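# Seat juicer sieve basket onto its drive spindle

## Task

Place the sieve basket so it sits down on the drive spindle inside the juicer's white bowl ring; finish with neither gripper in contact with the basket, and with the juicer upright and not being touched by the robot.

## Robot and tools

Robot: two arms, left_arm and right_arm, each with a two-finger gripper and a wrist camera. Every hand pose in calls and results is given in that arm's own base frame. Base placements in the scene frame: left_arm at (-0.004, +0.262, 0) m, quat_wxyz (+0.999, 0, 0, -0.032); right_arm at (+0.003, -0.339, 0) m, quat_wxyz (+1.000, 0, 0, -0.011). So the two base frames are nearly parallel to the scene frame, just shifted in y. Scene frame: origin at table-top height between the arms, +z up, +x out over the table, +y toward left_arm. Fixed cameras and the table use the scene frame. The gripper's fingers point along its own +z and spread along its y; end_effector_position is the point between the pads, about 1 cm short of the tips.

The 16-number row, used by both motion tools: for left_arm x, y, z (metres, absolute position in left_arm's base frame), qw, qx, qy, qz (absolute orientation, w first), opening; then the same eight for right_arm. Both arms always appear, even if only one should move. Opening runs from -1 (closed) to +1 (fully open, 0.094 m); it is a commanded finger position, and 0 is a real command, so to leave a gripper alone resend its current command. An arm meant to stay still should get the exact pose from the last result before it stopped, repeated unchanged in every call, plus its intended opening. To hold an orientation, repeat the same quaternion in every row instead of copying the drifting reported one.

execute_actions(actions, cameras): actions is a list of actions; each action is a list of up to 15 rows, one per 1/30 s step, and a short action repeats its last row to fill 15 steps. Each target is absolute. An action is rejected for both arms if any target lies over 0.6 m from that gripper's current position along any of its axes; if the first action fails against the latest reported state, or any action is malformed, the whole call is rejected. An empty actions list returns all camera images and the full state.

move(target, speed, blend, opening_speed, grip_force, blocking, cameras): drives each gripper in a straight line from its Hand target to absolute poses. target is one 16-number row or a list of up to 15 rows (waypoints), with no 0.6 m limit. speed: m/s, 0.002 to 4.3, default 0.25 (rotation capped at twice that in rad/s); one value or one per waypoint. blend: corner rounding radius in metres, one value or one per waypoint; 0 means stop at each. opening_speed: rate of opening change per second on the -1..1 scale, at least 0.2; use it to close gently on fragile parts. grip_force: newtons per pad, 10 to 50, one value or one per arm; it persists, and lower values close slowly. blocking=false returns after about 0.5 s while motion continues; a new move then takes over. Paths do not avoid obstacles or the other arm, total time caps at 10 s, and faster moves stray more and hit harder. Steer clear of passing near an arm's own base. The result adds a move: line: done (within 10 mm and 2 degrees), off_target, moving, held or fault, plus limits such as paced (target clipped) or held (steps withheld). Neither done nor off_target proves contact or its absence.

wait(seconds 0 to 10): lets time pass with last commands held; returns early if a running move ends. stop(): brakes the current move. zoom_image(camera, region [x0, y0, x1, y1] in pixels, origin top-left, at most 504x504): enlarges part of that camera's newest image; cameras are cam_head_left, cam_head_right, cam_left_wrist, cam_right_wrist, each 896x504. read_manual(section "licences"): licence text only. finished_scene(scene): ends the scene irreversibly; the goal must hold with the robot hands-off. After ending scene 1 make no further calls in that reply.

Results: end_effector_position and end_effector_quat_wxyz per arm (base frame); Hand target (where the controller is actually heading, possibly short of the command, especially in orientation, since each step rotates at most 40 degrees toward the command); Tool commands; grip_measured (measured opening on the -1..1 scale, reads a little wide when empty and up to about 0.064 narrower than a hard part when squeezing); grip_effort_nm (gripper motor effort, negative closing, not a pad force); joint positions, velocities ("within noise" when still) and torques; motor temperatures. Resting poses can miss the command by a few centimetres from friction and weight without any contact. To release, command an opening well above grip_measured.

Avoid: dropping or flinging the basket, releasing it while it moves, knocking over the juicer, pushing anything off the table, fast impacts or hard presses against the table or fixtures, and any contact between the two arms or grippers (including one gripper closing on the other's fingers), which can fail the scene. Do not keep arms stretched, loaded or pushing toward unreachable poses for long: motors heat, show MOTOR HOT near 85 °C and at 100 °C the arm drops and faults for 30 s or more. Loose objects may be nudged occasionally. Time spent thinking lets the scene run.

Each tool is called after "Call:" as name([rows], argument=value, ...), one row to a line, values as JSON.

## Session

Call:
execute_actions(actions=[])

Call:
zoom_image(camera="cam_head_left", region=[300, 160, 600, 460])

Scene clock: 0.00 s.
left_arm: end_effector_position=(+0.7481, -0.2787, +0.1870) grip_measured=+1.000 grip_effort_nm=n/a end_effector_quat_wxyz=(+0.345, +0.356, +0.835, -0.240) | right_arm: end_effector_position=(+0.3975, -0.4955, +0.1654) grip_measured=+1.000 grip_effort_nm=n/a end_effector_quat_wxyz=(+0.594, +0.704, +0.187, -0.343)
Joint positions: left_arm=[-0.24 2.107 1.936 -0.698 0.56 0.356 0.094] | right_arm=[-0.636 1.915 1.108 0.643 1.194 0.94 0.094]
Joint velocities: within noise
Joint torques (N m): no reading
Motor temperatures (°C): left_arm=[25 34 31 25 24 26 27] | right_arm=[26 29 32 23 26 25 25]
Heat: left arm: hottest shoulder 34 °C; right arm: hottest elbow 32 °C.
Hand target: left_arm +0.7551, -0.2804, +0.2049; +0.361, +0.358, +0.828, -0.237 | right_arm +0.4026, -0.4992, +0.1758; +0.601, +0.702, +0.178, -0.337
Tool commands: left_gripper/opening=+1.0 right_gripper/opening=+1.0
camera_calibration:
cam_left_wrist: T_world_to_cam=[[-0.7627, -0.625525, 0.164341, 0.369743], [-0.645991, 0.724469, -0.240498, 0.76328], [0.0313776, -0.289591, -0.956636, 0.192367], [0, 0, 0, 1]] pos_world=[0.769039, -0.265982, 0.306828]
cam_right_wrist: T_world_to_cam=[[-0.679634, 0.177572, -0.711734, 0.487286], [0.722365, 0.330807, -0.607252, 0.026668], [0.127616, -0.926841, -0.353099, -0.334841], [0, 0, 0, 1]] pos_world=[0.354643, -0.405695, 0.244781]

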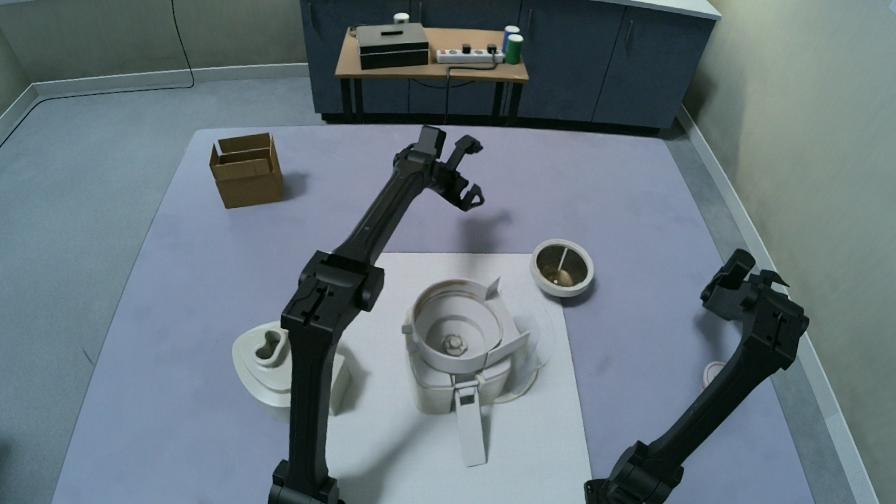

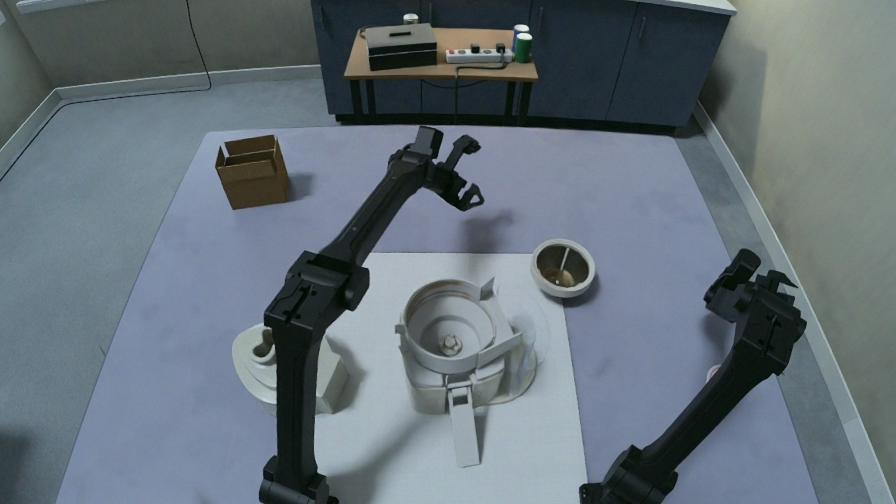

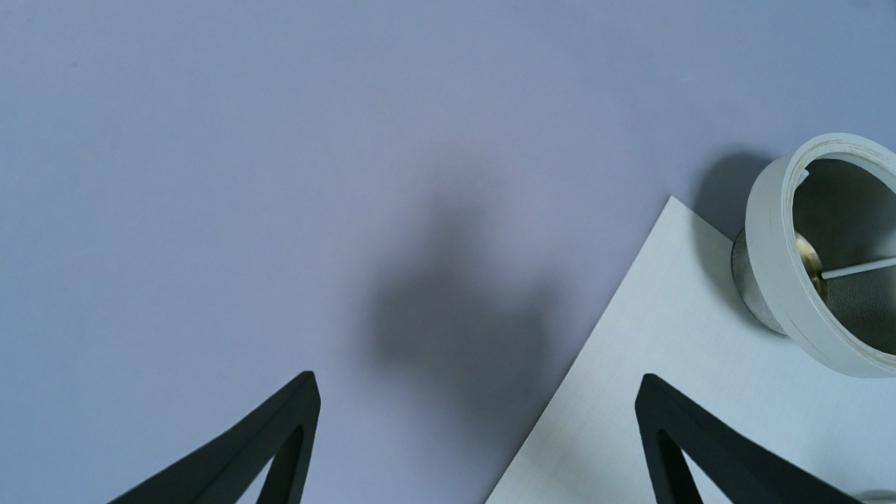

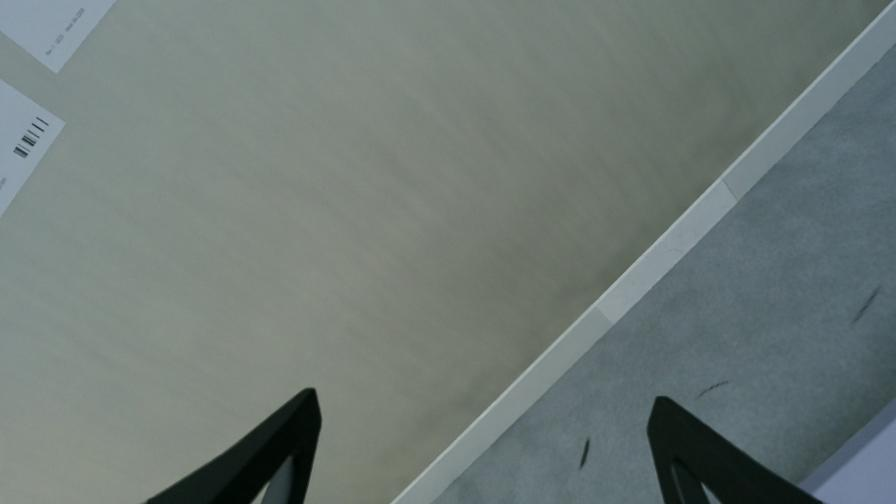

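Scaled by 1.680 from the camera's 896x504 image, which has a finer 1280x720 frame.

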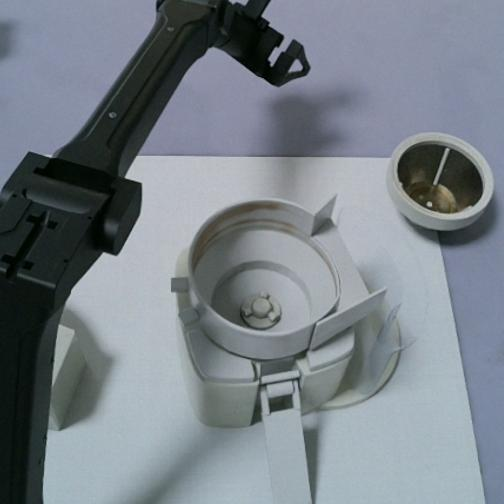

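Call:
move([
  [0.60,-0.05,0.35,0.345,0.356,0.835,-0.240,1,0.42,-0.36,0.35,0.35,0.40,0.83,-0.15,1],
  [0.45,0.2,0.38,0.38,0,0.92,0,1,0.485,0.07,0.32,0,0,1,0,1],
], speed=0.6, blend=[0.1,0], cameras=["cam_right_wrist"])

Call:
move(target=[0.33,0.239,0.40,0.621,0.239,0.732,-0.146,1,0.29,0.31,0.43,0,0,1,0,0.2], speed=0.4, cameras=["cam_head_left","cam_right_wrist"])

Scene clock: 20.77 s.
left_arm: end_effector_position=(+0.4494, +0.1978, +0.3738) grip_measured=+1.000 grip_effort_nm=0.02 end_effector_quat_wxyz=(+0.373, +0.004, +0.928, -0.006) | right_arm: end_effector_position=(+0.4736, +0.0711, +0.2940) grip_measured=+1.000 grip_effort_nm=-0.01 end_effector_quat_wxyz=(-0.015, -0.006, +1.000, -0.003)
Joint positions: left_arm=[0.548 1.23 1.353 -1.014 0.381 0.42 0.094] | right_arm=[0.151 1.615 1.709 -1.696 0.003 0.138 0.094]
Joint torques (N m): left_arm=[2.32 -10.99 10.86 1.89 0.09 -0.19] | right_arm=[-1.38 -12.81 14.93 0.09 -0.07 -0.01]
Motor temperatures (°C): left_arm=[25 40 36 26 24 26 27] | right_arm=[26 31 35 23 26 25 25]
Heat: left arm: hottest shoulder 40 °C; right arm: hottest elbow 35 °C.
Hand target: left_arm +0.4499, +0.2000, +0.3800; +0.382, +0.000, +0.924, +0.000 | right_arm +0.4835, +0.0698, +0.3194; +0.012, +0.000, +1.000, +0.002
Off the commanded pose: left_arm 0.007 m, 1 deg | right_arm 0.028 m, 2 deg.
joint sent to its limit (right arm) — joint 4 (wrist pitch), lower limit. The joint targets still meet the commanded pose.
move: off_target (right_arm)
camera_calibration:
cam_right_wrist: T_world_to_cam=[[0.00777052, -0.999098, -0.0417453, 0.0911212], [-0.867252, -0.0275158, 0.497109, 0.31598], [-0.497809, 0.0323409, -0.866683, 0.604994], [0, 0, 0, 1]] pos_world=[0.574498, 0.0801674, 0.371066]
Images, in order (width x height): cam_right_wrist 896x504.

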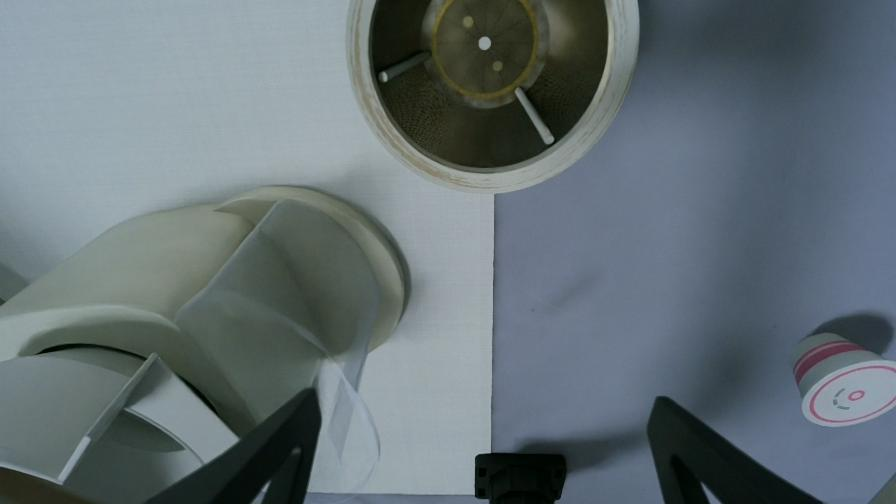

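Scene clock: 24.20 s.
left_arm: end_effector_position=(+0.3259, +0.2302, +0.3849) grip_measured=+1.000 grip_effort_nm=0.01 end_effector_quat_wxyz=(+0.619, +0.223, +0.736, -0.159) | right_arm: end_effector_position=(+0.2883, +0.3088, +0.4047) grip_measured=+0.202 grip_effort_nm=-0.08 end_effector_quat_wxyz=(+0.079, -0.008, +0.994, +0.081)
Joint positions: left_arm=[1.059 1.332 1.266 -1.684 1.384 1.795 0.094] | right_arm=[0.822 1.358 1.709 -1.696 0.004 0.807 0.056]
Joint torques (N m): left_arm=[1.38 -8.59 13.79 -0.14 0.57 0.02] | right_arm=[-0.91 -8.94 14.02 0.65 -0.02 0.07]
Heat: left arm: hottest shoulder 39 °C; right arm: hottest elbow 36 °C.
Hand target: left_arm +0.3296, +0.2383, +0.3996; +0.621, +0.237, +0.733, -0.143 | right_arm +0.2894, +0.3093, +0.4287; +0.093, -0.001, +0.991, +0.099
Off the commanded pose: left_arm 0.018 m, 2 deg | right_arm 0.025 m, 13 deg.
joint sent to its limit (left arm) — joint 4 (wrist pitch), lower limit. The joint targets still meet the commanded pose.
joint sent to its limit (right arm) — joint 4 (wrist pitch), lower limit. The joint targets are off in orientation, not in position.
move: off_target (left_arm, right_arm)
camera_calibration:
cam_right_wrist: T_world_to_cam=[[0.0317787, -0.977818, -0.20703, 0.38801], [-0.943575, -0.0976626, 0.316431, 0.223537], [-0.329631, 0.185293, -0.925748, 0.529092], [0, 0, 0, 1]] pos_world=[0.372999, 0.303198, 0.499402]
Images, in order (width x height): cam_head_left 896x504, cam_right_wrist 896x504.

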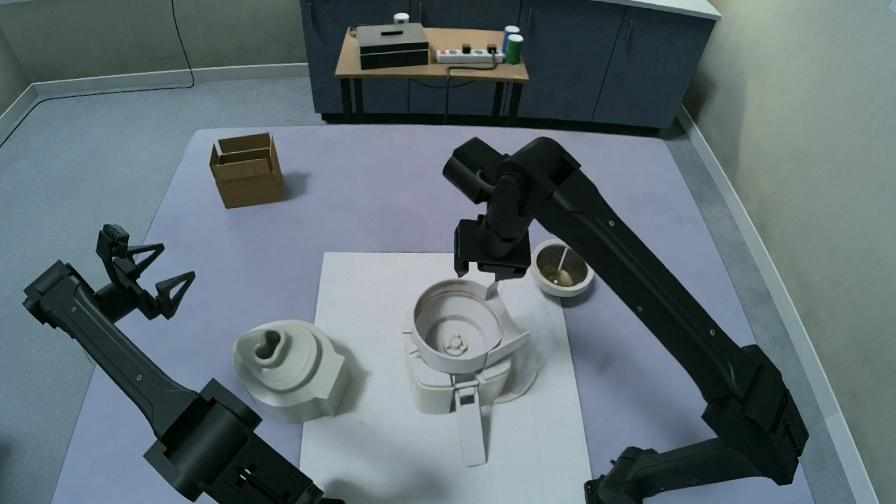

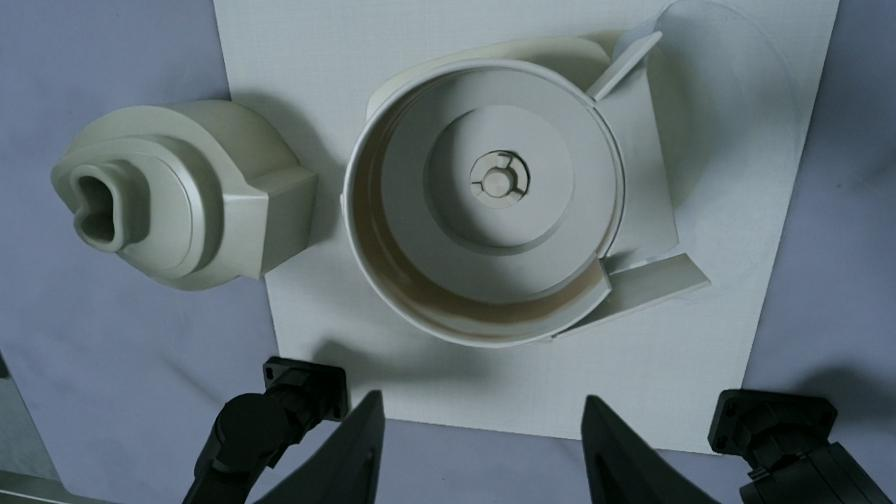

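Call:
move([
  [0.33,0.239,0.40,0.621,0.239,0.732,-0.146,1,0.5246,0.008,0.20,0,0.174,0.985,0,0.2],
  [0.33,0.239,0.40,0.621,0.239,0.732,-0.146,1,0.5246,0.008,0.13,0,0.174,0.985,0,0.2],
], speed=[0.4,0.12], cameras=["cam_head_left","cam_right_wrist"])

Scene clock: 53.60 s.
left_arm: end_effector_position=(+0.3259, +0.2302, +0.3849) grip_measured=+1.000 grip_effort_nm=0.02 end_effector_quat_wxyz=(+0.619, +0.223, +0.736, -0.159) | right_arm: end_effector_position=(+0.5243, +0.0054, +0.1363) grip_measured=+0.202 grip_effort_nm=-0.08 end_effector_quat_wxyz=(+0.000, +0.182, +0.983, +0.000)
Joint positions: left_arm=[1.059 1.332 1.266 -1.684 1.384 1.796 0.094] | right_arm=[0.011 1.753 1.471 -1.288 0 0.377 0.056]
Joint torques (N m): left_arm=[1.79 -8.88 13.48 -0.17 0.61 0.02] | right_arm=[0.09 -14.33 8.36 1.28 0.05 -0.2]
Motor temperatures (°C): left_arm=[25 37 40 25 25 26 27] | right_arm=[26 31 44 23 26 25 25]
Heat: left arm: hottest elbow 40 °C; right arm: hottest elbow 44 °C.
Hand target: left_arm +0.3296, +0.2383, +0.3996; +0.621, +0.237, +0.733, -0.143 | right_arm +0.5246, +0.0081, +0.1300; +0.000, +0.174, +0.985, +0.000
Off the commanded pose: left_arm 0.018 m, 2 deg | right_arm 0.007 m, 1 deg.
joint sent to its limit (left arm) — joint 4 (wrist pitch), lower limit. The joint targets still meet the commanded pose.
move: off_target (left_arm)
camera_calibration:
cam_right_wrist: T_world_to_cam=[[-0.36129, -0.931147, -0.0493505, 0.2126], [-0.830975, 0.29751, 0.470073, 0.419464], [-0.423024, 0.210842, -0.881247, 0.457441], [0, 0, 0, 1]] pos_world=[0.618883, -0.0232801, 0.216432]
Images, in order (width x height): cam_head_left 896x504, cam_right_wrist 896x504.

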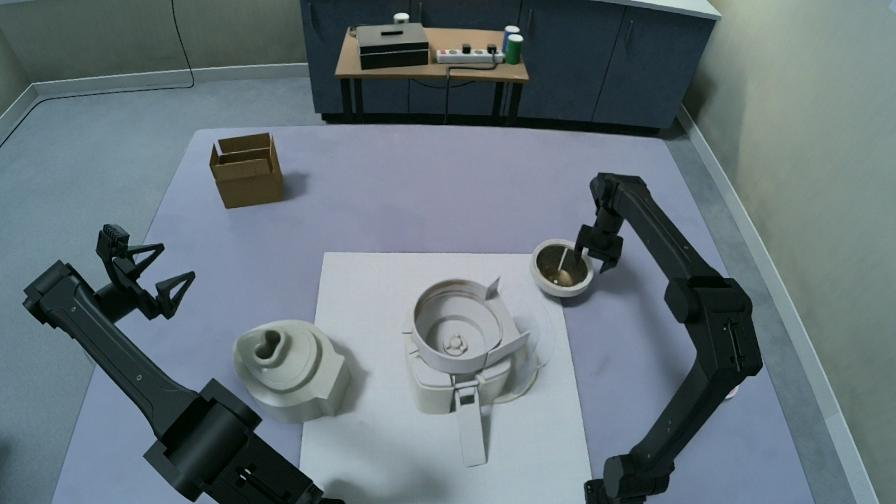

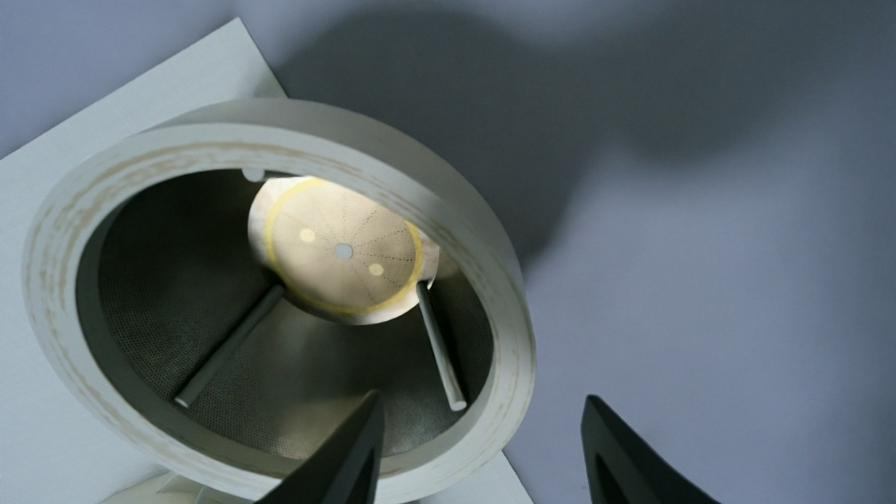

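Call:
move([
  [0.33,0.239,0.40,0.621,0.239,0.732,-0.146,1,0.5246,0.0085,0.091,0,0.174,0.985,0,0.2],
  [0.33,0.239,0.40,0.621,0.239,0.732,-0.146,1,0.5246,0.0085,0.091,0,0.174,0.985,0,-1],
], speed=0.15, opening_speed=0.8)

Call:
move([
  [0.33,0.239,0.40,0.621,0.239,0.732,-0.146,1,0.50,0.03,0.30,0,0.174,0.985,0,-1],
  [0.33,0.239,0.40,0.621,0.239,0.732,-0.146,1,0.42,0.13,0.40,0.012,0.05,0.995,0.05,-1],
  [0.33,0.239,0.40,0.621,0.239,0.732,-0.146,1,0.327,0.272,0.405,0.024,-0.06,0.995,0.073,-1],
], speed=0.25, blend=[0.05,0.05,0], cameras=["cam_head_left","cam_right_wrist","cam_left_wrist"])

Call:
zoom_image(camera="cam_head_left", region=[380, 200, 540, 340])

Scene clock: 71.70 s.
left_arm: end_effector_position=(+0.3259, +0.2302, +0.3849) grip_measured=+1.000 grip_effort_nm=0.01 end_effector_quat_wxyz=(+0.619, +0.223, +0.736, -0.159) | right_arm: end_effector_position=(+0.5250, +0.0060, +0.0990) grip_measured=-0.694 grip_effort_nm=-1.02 end_effector_quat_wxyz=(+0.002, +0.181, +0.983, +0.002)
Joint positions: left_arm=[1.059 1.332 1.266 -1.684 1.384 1.796 0.094] | right_arm=[0.011 1.784 1.41 -1.193 -0.004 0.375 0.014]
Joint torques (N m): left_arm=[1.55 -8.59 13.72 -0.21 0.51 0.08] | right_arm=[0.09 -14.04 7.87 1.33 0.21 -0.13]
Heat: left arm: hottest elbow 42 °C; right arm: hottest elbow 41 °C.
Hand target: left_arm +0.3296, +0.2383, +0.3996; +0.621, +0.237, +0.733, -0.143 | right_arm +0.5245, +0.0086, +0.0912; +0.000, +0.174, +0.985, +0.000
Off the commanded pose: left_arm 0.018 m, 2 deg | right_arm 0.008 m, 1 deg.
joint sent to its limit (left arm) — joint 4 (wrist pitch), lower limit. The joint targets still meet the commanded pose.
move: off_target (left_arm)

Scene clock: 74.80 s.
left_arm: end_effector_position=(+0.3259, +0.2302, +0.3849) grip_measured=+1.000 grip_effort_nm=0.02 end_effector_quat_wxyz=(+0.619, +0.223, +0.736, -0.159) | right_arm: end_effector_position=(+0.3252, +0.2697, +0.3763) grip_measured=-0.706 grip_effort_nm=-1.03 end_effector_quat_wxyz=(+0.037, -0.063, +0.994, +0.081)
Joint positions: left_arm=[1.059 1.332 1.266 -1.684 1.384 1.796 0.094] | right_arm=[0.656 1.382 1.662 -1.698 -0.092 0.537 0.014]
Joint torques (N m): left_arm=[1.55 -9.11 13.76 -0.23 0.6 0.04] | right_arm=[-0.56 -10.17 14.48 0.58 -0.06 0.03]
Heat: left arm: hottest elbow 42 °C; right arm: hottest elbow 42 °C.
Hand target: left_arm +0.3296, +0.2383, +0.3996; +0.621, +0.237, +0.733, -0.143 | right_arm +0.3260, +0.2712, +0.4039; +0.060, -0.058, +0.992, +0.098
Off the commanded pose: left_arm 0.018 m, 2 deg | right_arm 0.029 m, 2 deg.
joint sent to its limit (left arm) — joint 4 (wrist pitch), lower limit. The joint targets still meet the commanded pose.
joint sent to its limit (right arm) — joint 4 (wrist pitch), lower limit. The joint targets are off in orientation, not in position.
move: off_target (left_arm, right_arm)
camera_calibration:
cam_left_wrist: T_world_to_cam=[[-0.534168, -0.844521, -0.038052, 0.387342], [-0.589453, 0.404345, -0.699321, 0.401443], [0.605978, -0.351125, -0.713794, 0.275689], [0, 0, 0, 1]] pos_world=[0.276477, 0.261598, 0.492262]
cam_right_wrist: T_world_to_cam=[[0.130107, -0.970361, -0.203644, 0.307498], [-0.900156, -0.201711, 0.386047, 0.251259], [-0.415682, 0.133083, -0.899721, 0.55458], [0, 0, 0, 1]] pos_world=[0.416693, 0.275261, 0.46459]
Images, in order (width x height): cam_head_left 896x504, cam_left_wrist 896x504, cam_right_wrist 896x504.

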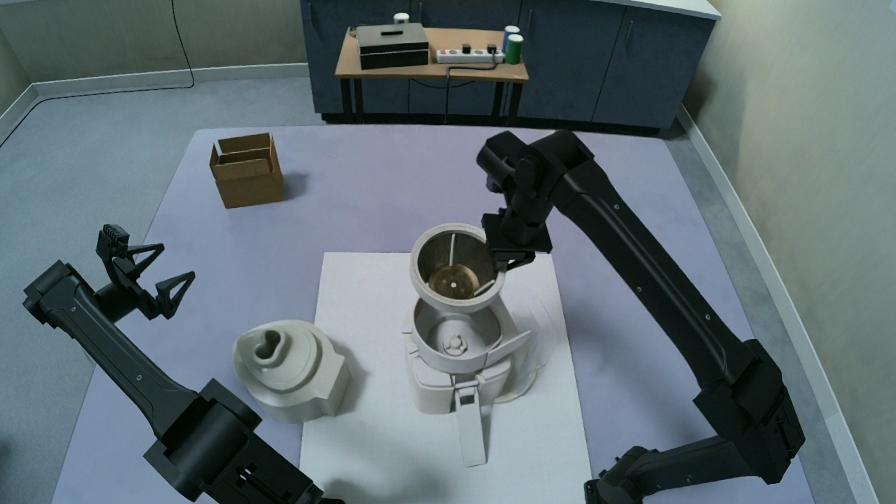

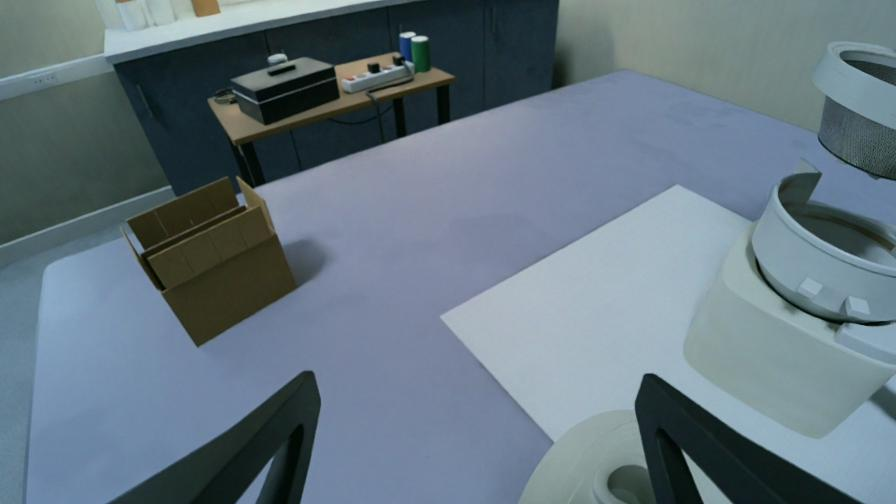

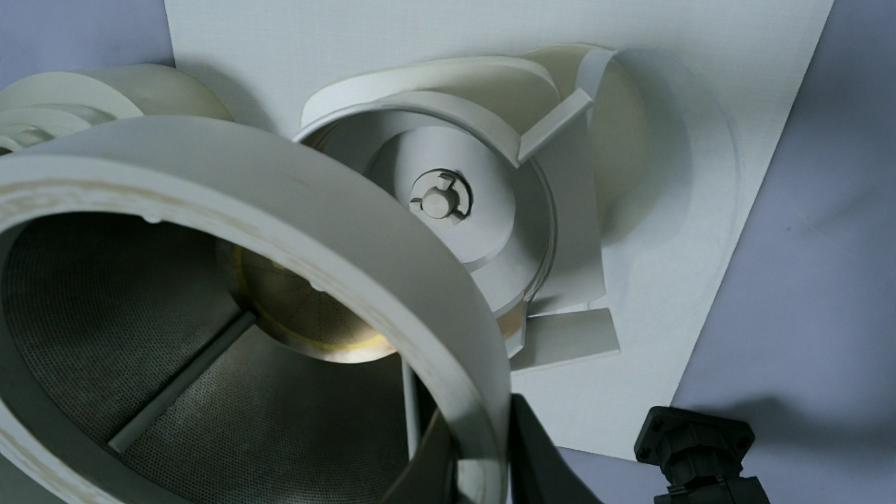

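Scaled by 3.150 from the camera's 896x504 image, which has a finer 1280x720 frame.

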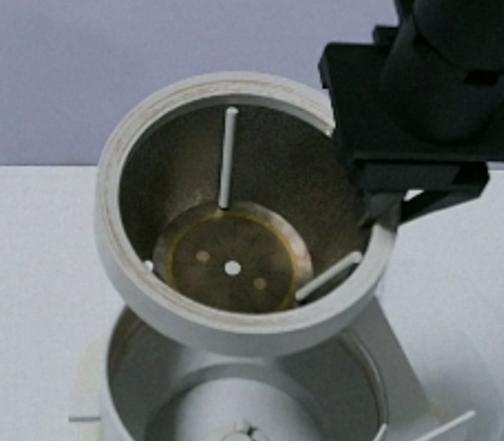

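Call:
move(target=[0.33,0.239,0.40,0.621,0.239,0.732,-0.146,1,0.325,0.270,0.285,0.024,-0.06,0.995,0.073,-1], speed=0.12, cameras=["cam_head_left","cam_right_wrist"])

Call:
zoom_image(camera="cam_head_left", region=[380, 230, 540, 370])

Scene clock: 84.17 s.
left_arm: end_effector_position=(+0.3259, +0.2302, +0.3849) grip_measured=+1.000 grip_effort_nm=0.01 end_effector_quat_wxyz=(+0.619, +0.223, +0.736, -0.159) | right_arm: end_effector_position=(+0.3239, +0.2688, +0.2817) grip_measured=-0.706 grip_effort_nm=-1.03 end_effector_quat_wxyz=(+0.014, -0.061, +0.996, +0.065)
Joint positions: left_arm=[1.059 1.332 1.266 -1.684 1.384 1.796 0.094] | right_arm=[0.656 1.375 1.408 -1.506 -0.092 0.537 0.014]
Joint torques (N m): left_arm=[2.02 -8.7 13.44 -0.18 0.56 0.07] | right_arm=[-0.67 -10.29 9.55 1.77 -0.08 -0.05]
Heat: left arm: hottest elbow 43 °C; right arm: hottest elbow 42 °C.
Hand target: left_arm +0.3296, +0.2383, +0.3996; +0.621, +0.237, +0.733, -0.143 | right_arm +0.3250, +0.2700, +0.2851; +0.024, -0.060, +0.995, +0.073
Off the commanded pose: left_arm 0.018 m, 2 deg | right_arm 0.004 m, 1 deg.
joint sent to its limit (left arm) — joint 4 (wrist pitch), lower limit. The joint targets still meet the commanded pose.
move: off_target (left_arm)
camera_calibration:
cam_right_wrist: T_world_to_cam=[[0.121104, -0.976816, -0.176532, 0.284481], [-0.88246, -0.187379, 0.431455, 0.26406], [-0.454531, 0.103531, -0.884694, 0.485335], [0, 0, 0, 1]] pos_world=[0.41917, 0.277117, 0.365663]
Images, in order (width x height): cam_head_left 896x504, cam_right_wrist 896x504.

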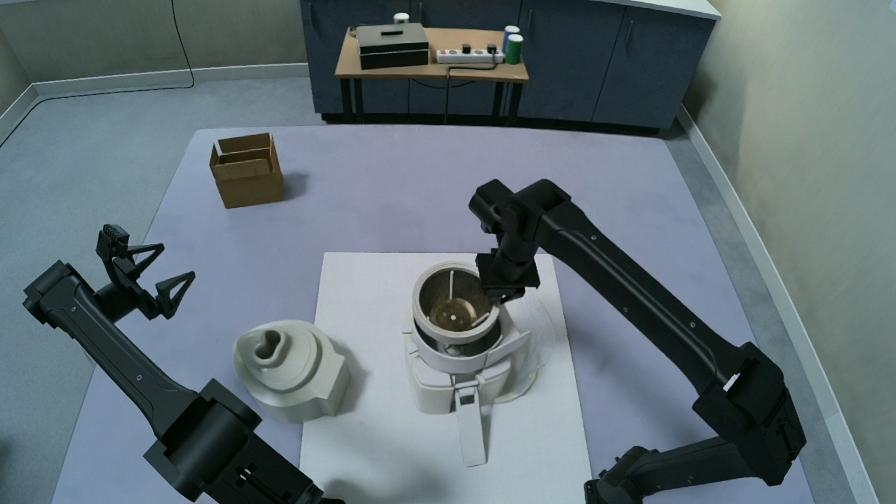

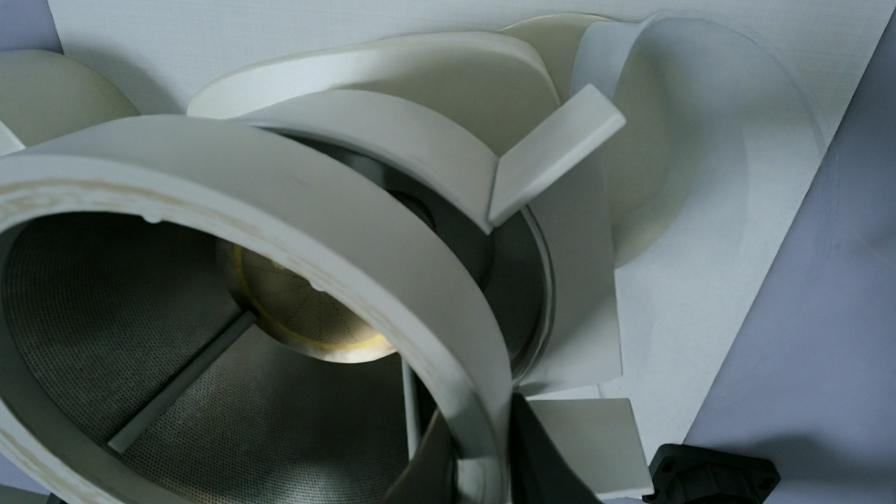

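Scaled by 3.150 from the camera's 896x504 image, which has a finer 1280x720 frame.

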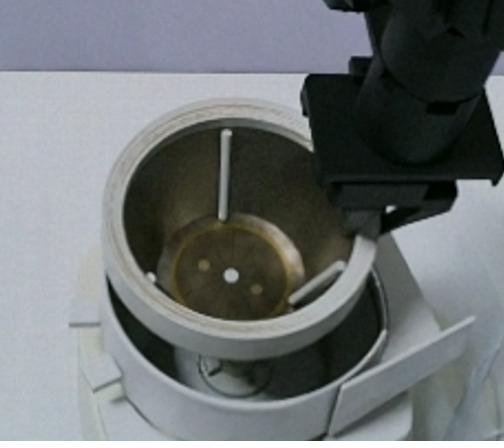

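Call:
move([
  [0.33,0.239,0.40,0.621,0.239,0.732,-0.146,1,0.316,0.262,0.275,0.024,-0.06,0.995,0.073,-1],
  [0.33,0.239,0.40,0.621,0.239,0.732,-0.146,1,0.316,0.262,0.240,0.024,-0.06,0.995,0.073,-1],
], speed=0.08, cameras=["cam_head_left"])

Call:
zoom_image(camera="cam_head_left", region=[380, 230, 540, 370])

Scene clock: 98.83 s.
left_arm: end_effector_position=(+0.3259, +0.2302, +0.3849) grip_measured=+1.000 grip_effort_nm=0.01 end_effector_quat_wxyz=(+0.619, +0.223, +0.736, -0.159) | right_arm: end_effector_position=(+0.3127, +0.2604, +0.2399) grip_measured=-0.707 grip_effort_nm=-1.03 end_effector_quat_wxyz=(+0.017, -0.061, +0.996, +0.068)
Joint positions: left_arm=[1.059 1.332 1.266 -1.684 1.384 1.796 0.094] | right_arm=[0.656 1.336 1.261 -1.39 -0.093 0.537 0.014]
Joint torques (N m): left_arm=[2.43 -9 13.83 0.01 0.59 0] | right_arm=[-0.62 -8.64 9.51 1.69 -0.04 -0.07]
Heat: left arm: hottest elbow 44 °C; right arm: hottest elbow 42 °C.
Hand target: left_arm +0.3296, +0.2383, +0.3996; +0.621, +0.237, +0.733, -0.143 | right_arm +0.3160, +0.2619, +0.2401; +0.024, -0.060, +0.995, +0.073
Off the commanded pose: left_arm 0.018 m, 2 deg | right_arm 0.004 m, 1 deg.
joint sent to its limit (left arm) — joint 4 (wrist pitch), lower limit. The joint targets still meet the commanded pose.
move: off_target (left_arm)
Images, in order (width x height): cam_head_left 896x504.

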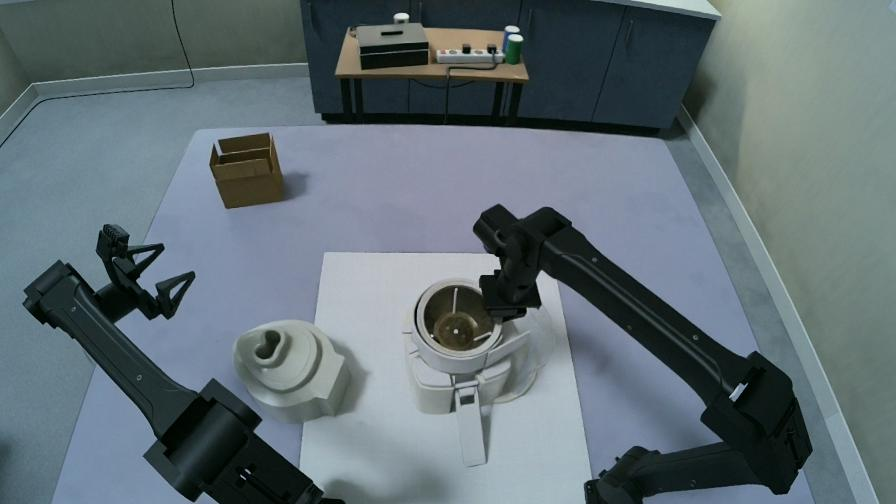

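Scaled by 3.150 from the camera's 896x504 image, which has a finer 1280x720 frame.

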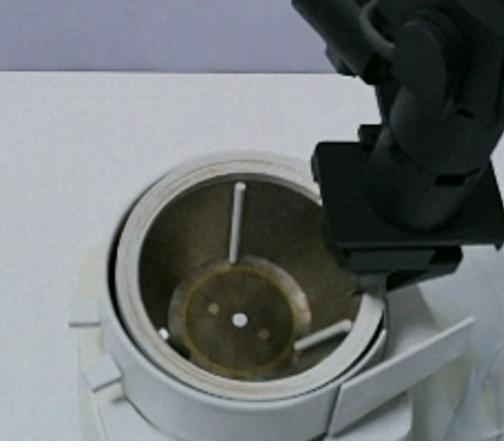

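Call:
move(target=[0.33,0.239,0.40,0.621,0.239,0.732,-0.146,1,0.318,0.2645,0.205,0.024,-0.06,0.995,0.073,-1], speed=0.07, cameras=["cam_head_left"])

Call:
zoom_image(camera="cam_head_left", region=[380, 230, 540, 370])

Scene clock: 105.10 s.
left_arm: end_effector_position=(+0.3259, +0.2302, +0.3849) grip_measured=+1.000 grip_effort_nm=0.01 end_effector_quat_wxyz=(+0.619, +0.223, +0.736, -0.159) | right_arm: end_effector_position=(+0.3159, +0.2645, +0.2217) grip_measured=-0.707 grip_effort_nm=-1.03 end_effector_quat_wxyz=(+0.028, -0.063, +0.994, +0.080)
Joint positions: left_arm=[1.059 1.332 1.266 -1.684 1.384 1.796 0.094] | right_arm=[0.656 1.334 1.208 -1.308 -0.101 0.537 0.014]
Joint torques (N m): left_arm=[1.49 -9.41 13.71 -0.08 0.56 0.01] | right_arm=[-0.15 -7.71 7.66 2.32 0.28 -0.06]
Motor temperatures (°C): left_arm=[25 36 45 25 25 26 27] | right_arm=[26 33 42 23 26 25 26]
Heat: left arm: hottest elbow 45 °C; right arm: hottest elbow 42 °C.
Hand target: left_arm +0.3296, +0.2383, +0.3996; +0.621, +0.237, +0.733, -0.143 | right_arm +0.3175, +0.2641, +0.2053; +0.024, -0.060, +0.995, +0.073
Off the commanded pose: left_arm 0.018 m, 2 deg | right_arm 0.017 m, 1 deg.
joint sent to its limit (left arm) — joint 4 (wrist pitch), lower limit. The joint targets still meet the commanded pose.
move: off_target (left_arm, right_arm)
Images, in order (width x height): cam_head_left 896x504.

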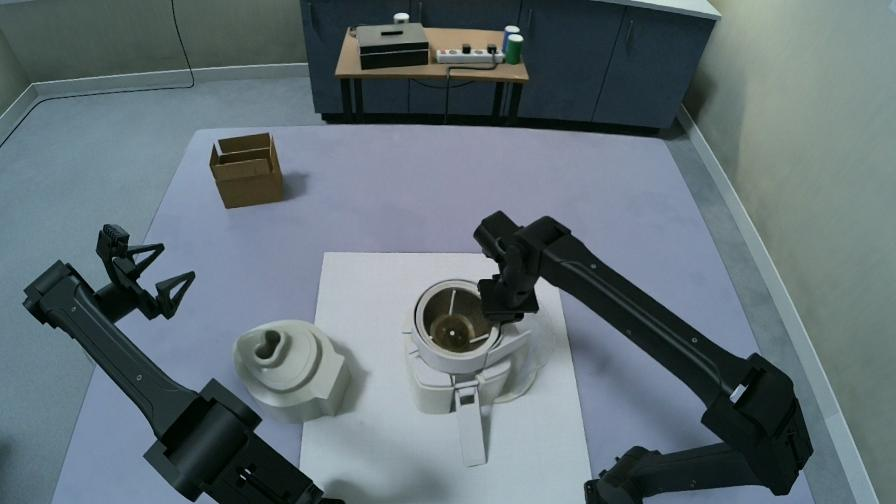

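Scaled by 3.150 from the camera's 896x504 image, which has a finer 1280x720 frame.

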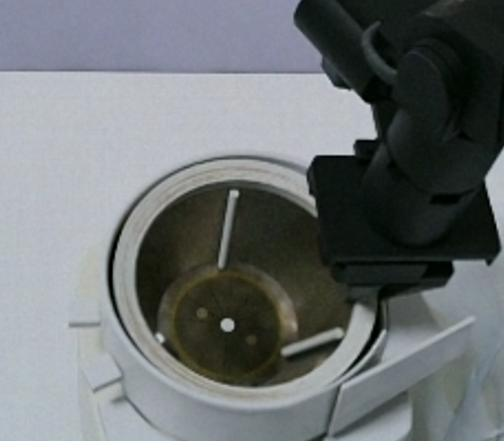

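Call:
move(target=[0.33,0.239,0.40,0.621,0.239,0.732,-0.146,1,0.318,0.2665,0.187,0.024,-0.06,0.995,0.073,-1], speed=0.08)

Scene clock: 109.57 s.
left_arm: end_effector_position=(+0.3259, +0.2302, +0.3849) grip_measured=+1.000 grip_effort_nm=0.01 end_effector_quat_wxyz=(+0.619, +0.223, +0.736, -0.159) | right_arm: end_effector_position=(+0.3167, +0.2646, +0.2195) grip_measured=-0.707 grip_effort_nm=-1.02 end_effector_quat_wxyz=(+0.042, -0.063, +0.993, +0.088)
Joint positions: left_arm=[1.059 1.332 1.266 -1.684 1.384 1.796 0.094] | right_arm=[0.656 1.317 1.183 -1.269 -0.098 0.537 0.014]
Joint torques (N m): left_arm=[2.55 -8.88 13.86 -0.03 0.62 0.04] | right_arm=[-0.38 -5.71 6.75 2.62 0.22 0.02]
Heat: left arm: hottest elbow 45 °C; right arm: hottest elbow 42 °C.
Hand target: left_arm +0.3296, +0.2383, +0.3996; +0.621, +0.237, +0.733, -0.143 | right_arm +0.3165, +0.2652, +0.1881; +0.024, -0.060, +0.995, +0.073
Off the commanded pose: left_arm 0.018 m, 2 deg | right_arm 0.033 m, 3 deg.
joint sent to its limit (left arm) — joint 4 (wrist pitch), lower limit. The joint targets still meet the commanded pose.
move: off_target (left_arm, right_arm)

Call:
move([
  [0.33,0.239,0.40,0.621,0.239,0.732,-0.146,1,0.318,0.2655,0.210,0.024,-0.06,0.995,0.073,-1],
  [0.33,0.239,0.40,0.621,0.239,0.732,-0.146,1,0.318,0.2655,0.210,0.024,-0.06,0.995,0.073,-0.4],
], speed=0.08, opening_speed=0.6)

Call:
move([
  [0.33,0.239,0.40,0.621,0.239,0.732,-0.146,1,0.318,0.2655,0.33,0.024,-0.06,0.995,0.073,-0.4],
  [0.33,0.239,0.40,0.621,0.239,0.732,-0.146,1,0.29,0.31,0.42,0,0,1,0,-0.4],
], speed=0.2, blend=[0.03,0], cameras=["cam_head_left","cam_right_wrist"])

Scene clock: 117.97 s.
left_arm: end_effector_position=(+0.3259, +0.2302, +0.3849) grip_measured=+1.000 grip_effort_nm=0.01 end_effector_quat_wxyz=(+0.619, +0.223, +0.736, -0.159) | right_arm: end_effector_position=(+0.3143, +0.2673, +0.2084) grip_measured=-0.403 grip_effort_nm=0.13 end_effector_quat_wxyz=(+0.024, -0.065, +0.994, +0.080)
Joint positions: left_arm=[1.059 1.332 1.266 -1.684 1.384 1.796 0.094] | right_arm=[0.661 1.345 1.183 -1.279 -0.106 0.537 0.028]
Joint torques (N m): left_arm=[2.49 -9.23 13.76 -0.17 0.54 0.04] | right_arm=[-1.14 -8.06 10.81 0.5 0.5 -0.01]
Heat: left arm: hottest elbow 45 °C; right arm: hottest elbow 42 °C.
Hand target: left_arm +0.3296, +0.2383, +0.3996; +0.621, +0.237, +0.733, -0.143 | right_arm +0.3180, +0.2655, +0.2100; +0.024, -0.060, +0.995, +0.073
Off the commanded pose: left_arm 0.018 m, 2 deg | right_arm 0.004 m, 1 deg.
joint sent to its limit (left arm) — joint 4 (wrist pitch), lower limit. The joint targets still meet the commanded pose.
move: off_target (left_arm)

Scene clock: 120.07 s.
left_arm: end_effector_position=(+0.3259, +0.2302, +0.3849) grip_measured=+1.000 grip_effort_nm=0.01 end_effector_quat_wxyz=(+0.619, +0.223, +0.736, -0.159) | right_arm: end_effector_position=(+0.2865, +0.3025, +0.3962) grip_measured=-0.402 grip_effort_nm=0.08 end_effector_quat_wxyz=(+0.071, -0.004, +0.995, +0.074)
Joint positions: left_arm=[1.059 1.332 1.266 -1.684 1.384 1.796 0.094] | right_arm=[0.814 1.349 1.68 -1.696 0 0.806 0.028]
Joint torques (N m): left_arm=[2.02 -8.06 13.67 -0.31 0.6 0.02] | right_arm=[-0.03 -8.23 15.12 0.64 0.15 -0.02]
Heat: left arm: hottest elbow 45 °C; right arm: hottest elbow 42 °C.
Hand target: left_arm +0.3296, +0.2383, +0.3996; +0.621, +0.237, +0.733, -0.143 | right_arm +0.2893, +0.3091, +0.4188; +0.085, -0.001, +0.992, +0.090
Off the commanded pose: left_arm 0.018 m, 2 deg | right_arm 0.025 m, 12 deg.
joint sent to its limit (left arm) — joint 4 (wrist pitch), lower limit. The joint targets still meet the commanded pose.
joint sent to its limit (right arm) — joint 4 (wrist pitch), lower limit. The joint targets are off in orientation, not in position.
move: off_target (left_arm, right_arm)
camera_calibration:
cam_right_wrist: T_world_to_cam=[[0.0210403, -0.980498, -0.195398, 0.379348], [-0.938903, -0.0865343, 0.333125, 0.212583], [-0.343537, 0.176451, -0.922414, 0.527256], [0, 0, 0, 1]] pos_world=[0.372745, 0.297311, 0.489655]
Images, in order (width x height): cam_head_left 896x504, cam_right_wrist 896x504.

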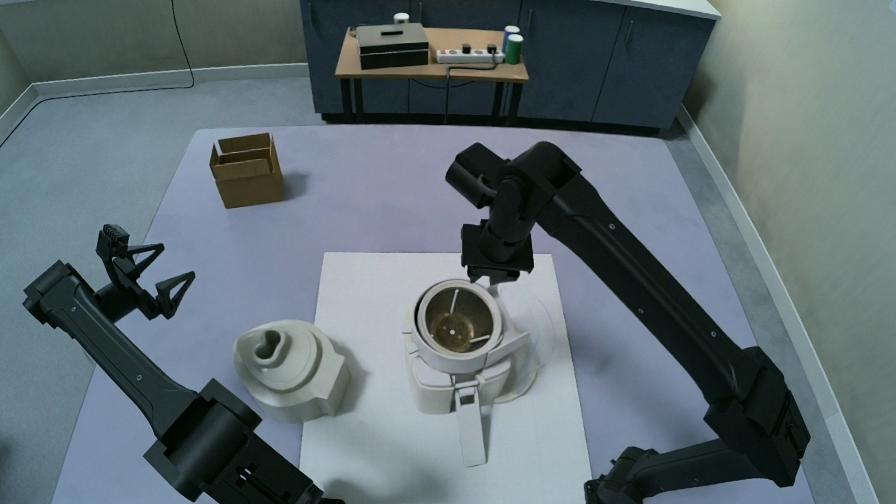

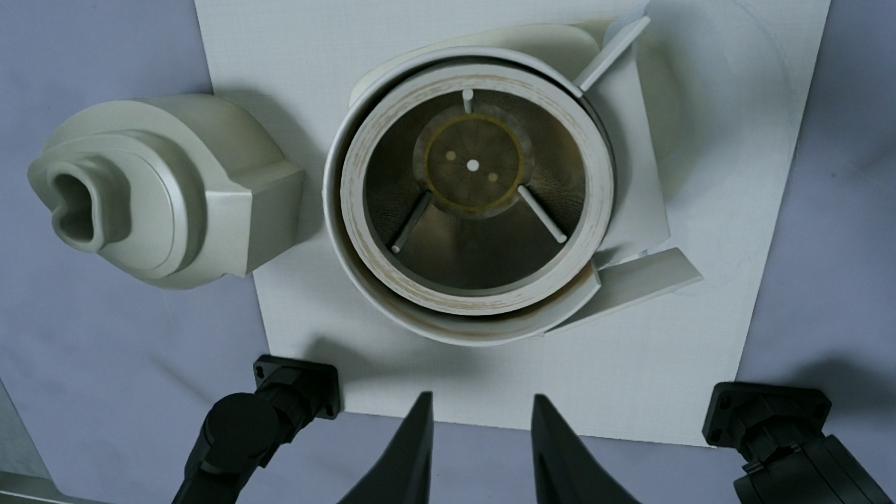

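Call:
move([
  [0.33,0.239,0.40,0.621,0.239,0.732,-0.146,1,0.318,0.2655,0.33,0.024,-0.06,0.995,0.073,-0.2],
  [0.33,0.239,0.40,0.621,0.239,0.732,-0.146,1,0.318,0.2655,0.213,0.024,-0.06,0.995,0.073,-0.2],
  [0.33,0.239,0.40,0.621,0.239,0.732,-0.146,1,0.318,0.2655,0.213,0.024,-0.06,0.995,0.073,-1],
], speed=[0.25,0.12,0.1], blend=[0.02,0,0], opening_speed=0.8)

Call:
move([
  [0.33,0.239,0.40,0.621,0.239,0.732,-0.146,1,0.316,0.266,0.265,0.01,-0.06,0.996,0.06,-1],
  [0.33,0.239,0.40,0.621,0.239,0.732,-0.146,1,0.312,0.267,0.242,-0.005,-0.06,0.997,0.045,-1],
], speed=0.08, cameras=["cam_head_left","cam_right_wrist"])

Call:
zoom_image(camera="cam_head_left", region=[380, 230, 540, 370])

Scene clock: 138.77 s.
left_arm: end_effector_position=(+0.3259, +0.2302, +0.3849) grip_measured=+1.000 grip_effort_nm=0.01 end_effector_quat_wxyz=(+0.619, +0.223, +0.736, -0.159) | right_arm: end_effector_position=(+0.3160, +0.2662, +0.2203) grip_measured=-0.692 grip_effort_nm=-1.02 end_effector_quat_wxyz=(+0.026, -0.060, +0.995, +0.073)
Joint positions: left_arm=[1.059 1.332 1.266 -1.684 1.384 1.796 0.094] | right_arm=[0.663 1.344 1.215 -1.315 -0.09 0.55 0.014]
Joint torques (N m): left_arm=[1.85 -9.11 13.45 -0.14 0.51 0.09] | right_arm=[-0.97 -8 8.73 1.7 -0.13 -0.15]
Heat: left arm: hottest elbow 46 °C; right arm: hottest elbow 44 °C.
Hand target: left_arm +0.3296, +0.2383, +0.3996; +0.621, +0.237, +0.733, -0.143 | right_arm +0.3179, +0.2654, +0.2130; +0.024, -0.060, +0.995, +0.073
Off the commanded pose: left_arm 0.018 m, 2 deg | right_arm 0.008 m, 0 deg.
joint sent to its limit (left arm) — joint 4 (wrist pitch), lower limit. The joint targets still meet the commanded pose.
move: off_target (left_arm)

Scene clock: 140.43 s.
left_arm: end_effector_position=(+0.3259, +0.2302, +0.3849) grip_measured=+1.000 grip_effort_nm=0.01 end_effector_quat_wxyz=(+0.619, +0.223, +0.736, -0.159) | right_arm: end_effector_position=(+0.3076, +0.2579, +0.2312) grip_measured=-0.701 grip_effort_nm=-1.02 end_effector_quat_wxyz=(-0.011, -0.056, +0.998, +0.042)
Joint positions: left_arm=[1.059 1.332 1.266 -1.684 1.384 1.796 0.094] | right_arm=[0.663 1.372 1.276 -1.445 -0.082 0.553 0.014]
Joint torques (N m): left_arm=[2.32 -9.11 13.64 0.02 0.54 0.06] | right_arm=[0.67 -8.18 12.81 0.32 0.12 -0.05]
Heat: left arm: hottest elbow 46 °C; right arm: hottest elbow 44 °C.
Hand target: left_arm +0.3296, +0.2383, +0.3996; +0.621, +0.237, +0.733, -0.143 | right_arm +0.3117, +0.2667, +0.2420; -0.005, -0.060, +0.997, +0.045
Off the commanded pose: left_arm 0.018 m, 2 deg | right_arm 0.015 m, 1 deg.
joint sent to its limit (left arm) — joint 4 (wrist pitch), lower limit. The joint targets still meet the commanded pose.
move: off_target (left_arm, right_arm)
camera_calibration:
cam_right_wrist: T_world_to_cam=[[0.104761, -0.985469, -0.133697, 0.264252], [-0.861581, -0.157079, 0.482705, 0.243414], [-0.496692, 0.0646223, -0.865518, 0.452856], [0, 0, 0, 1]] pos_world=[0.406967, 0.269383, 0.309787]
Images, in order (width x height): cam_head_left 896x504, cam_right_wrist 896x504.

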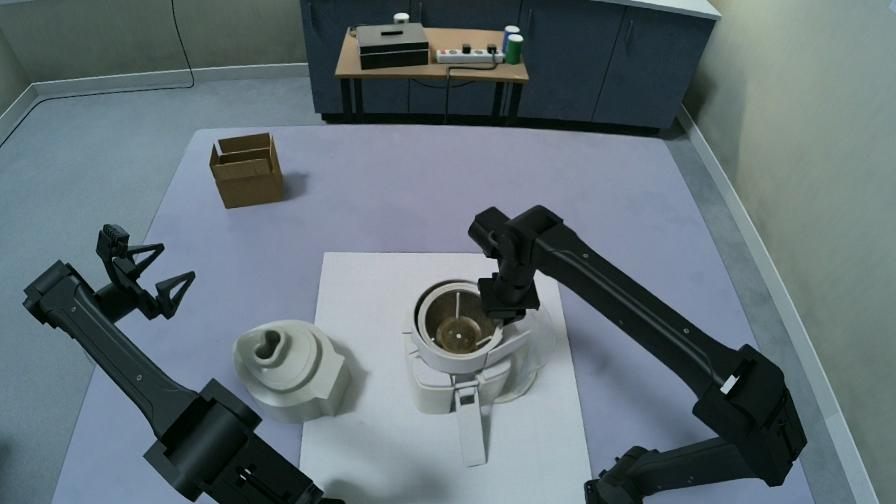

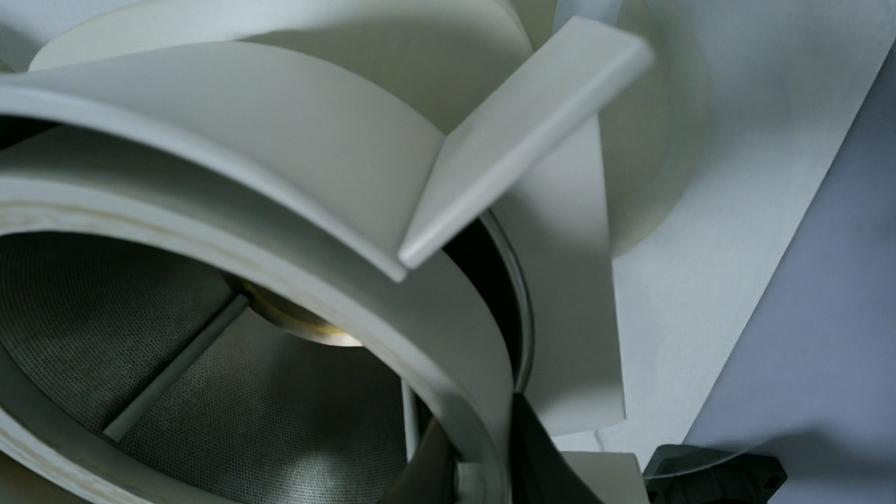

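Scaled by 3.150 from the camera's 896x504 image, which has a finer 1280x720 frame.

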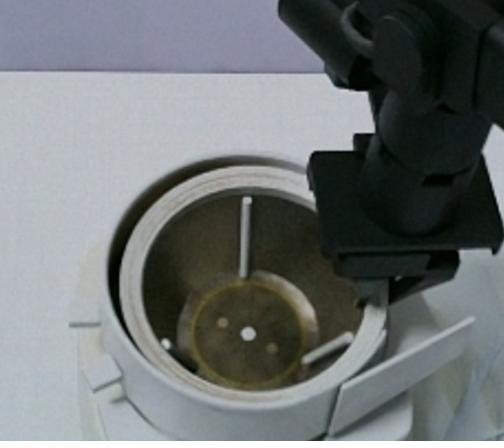

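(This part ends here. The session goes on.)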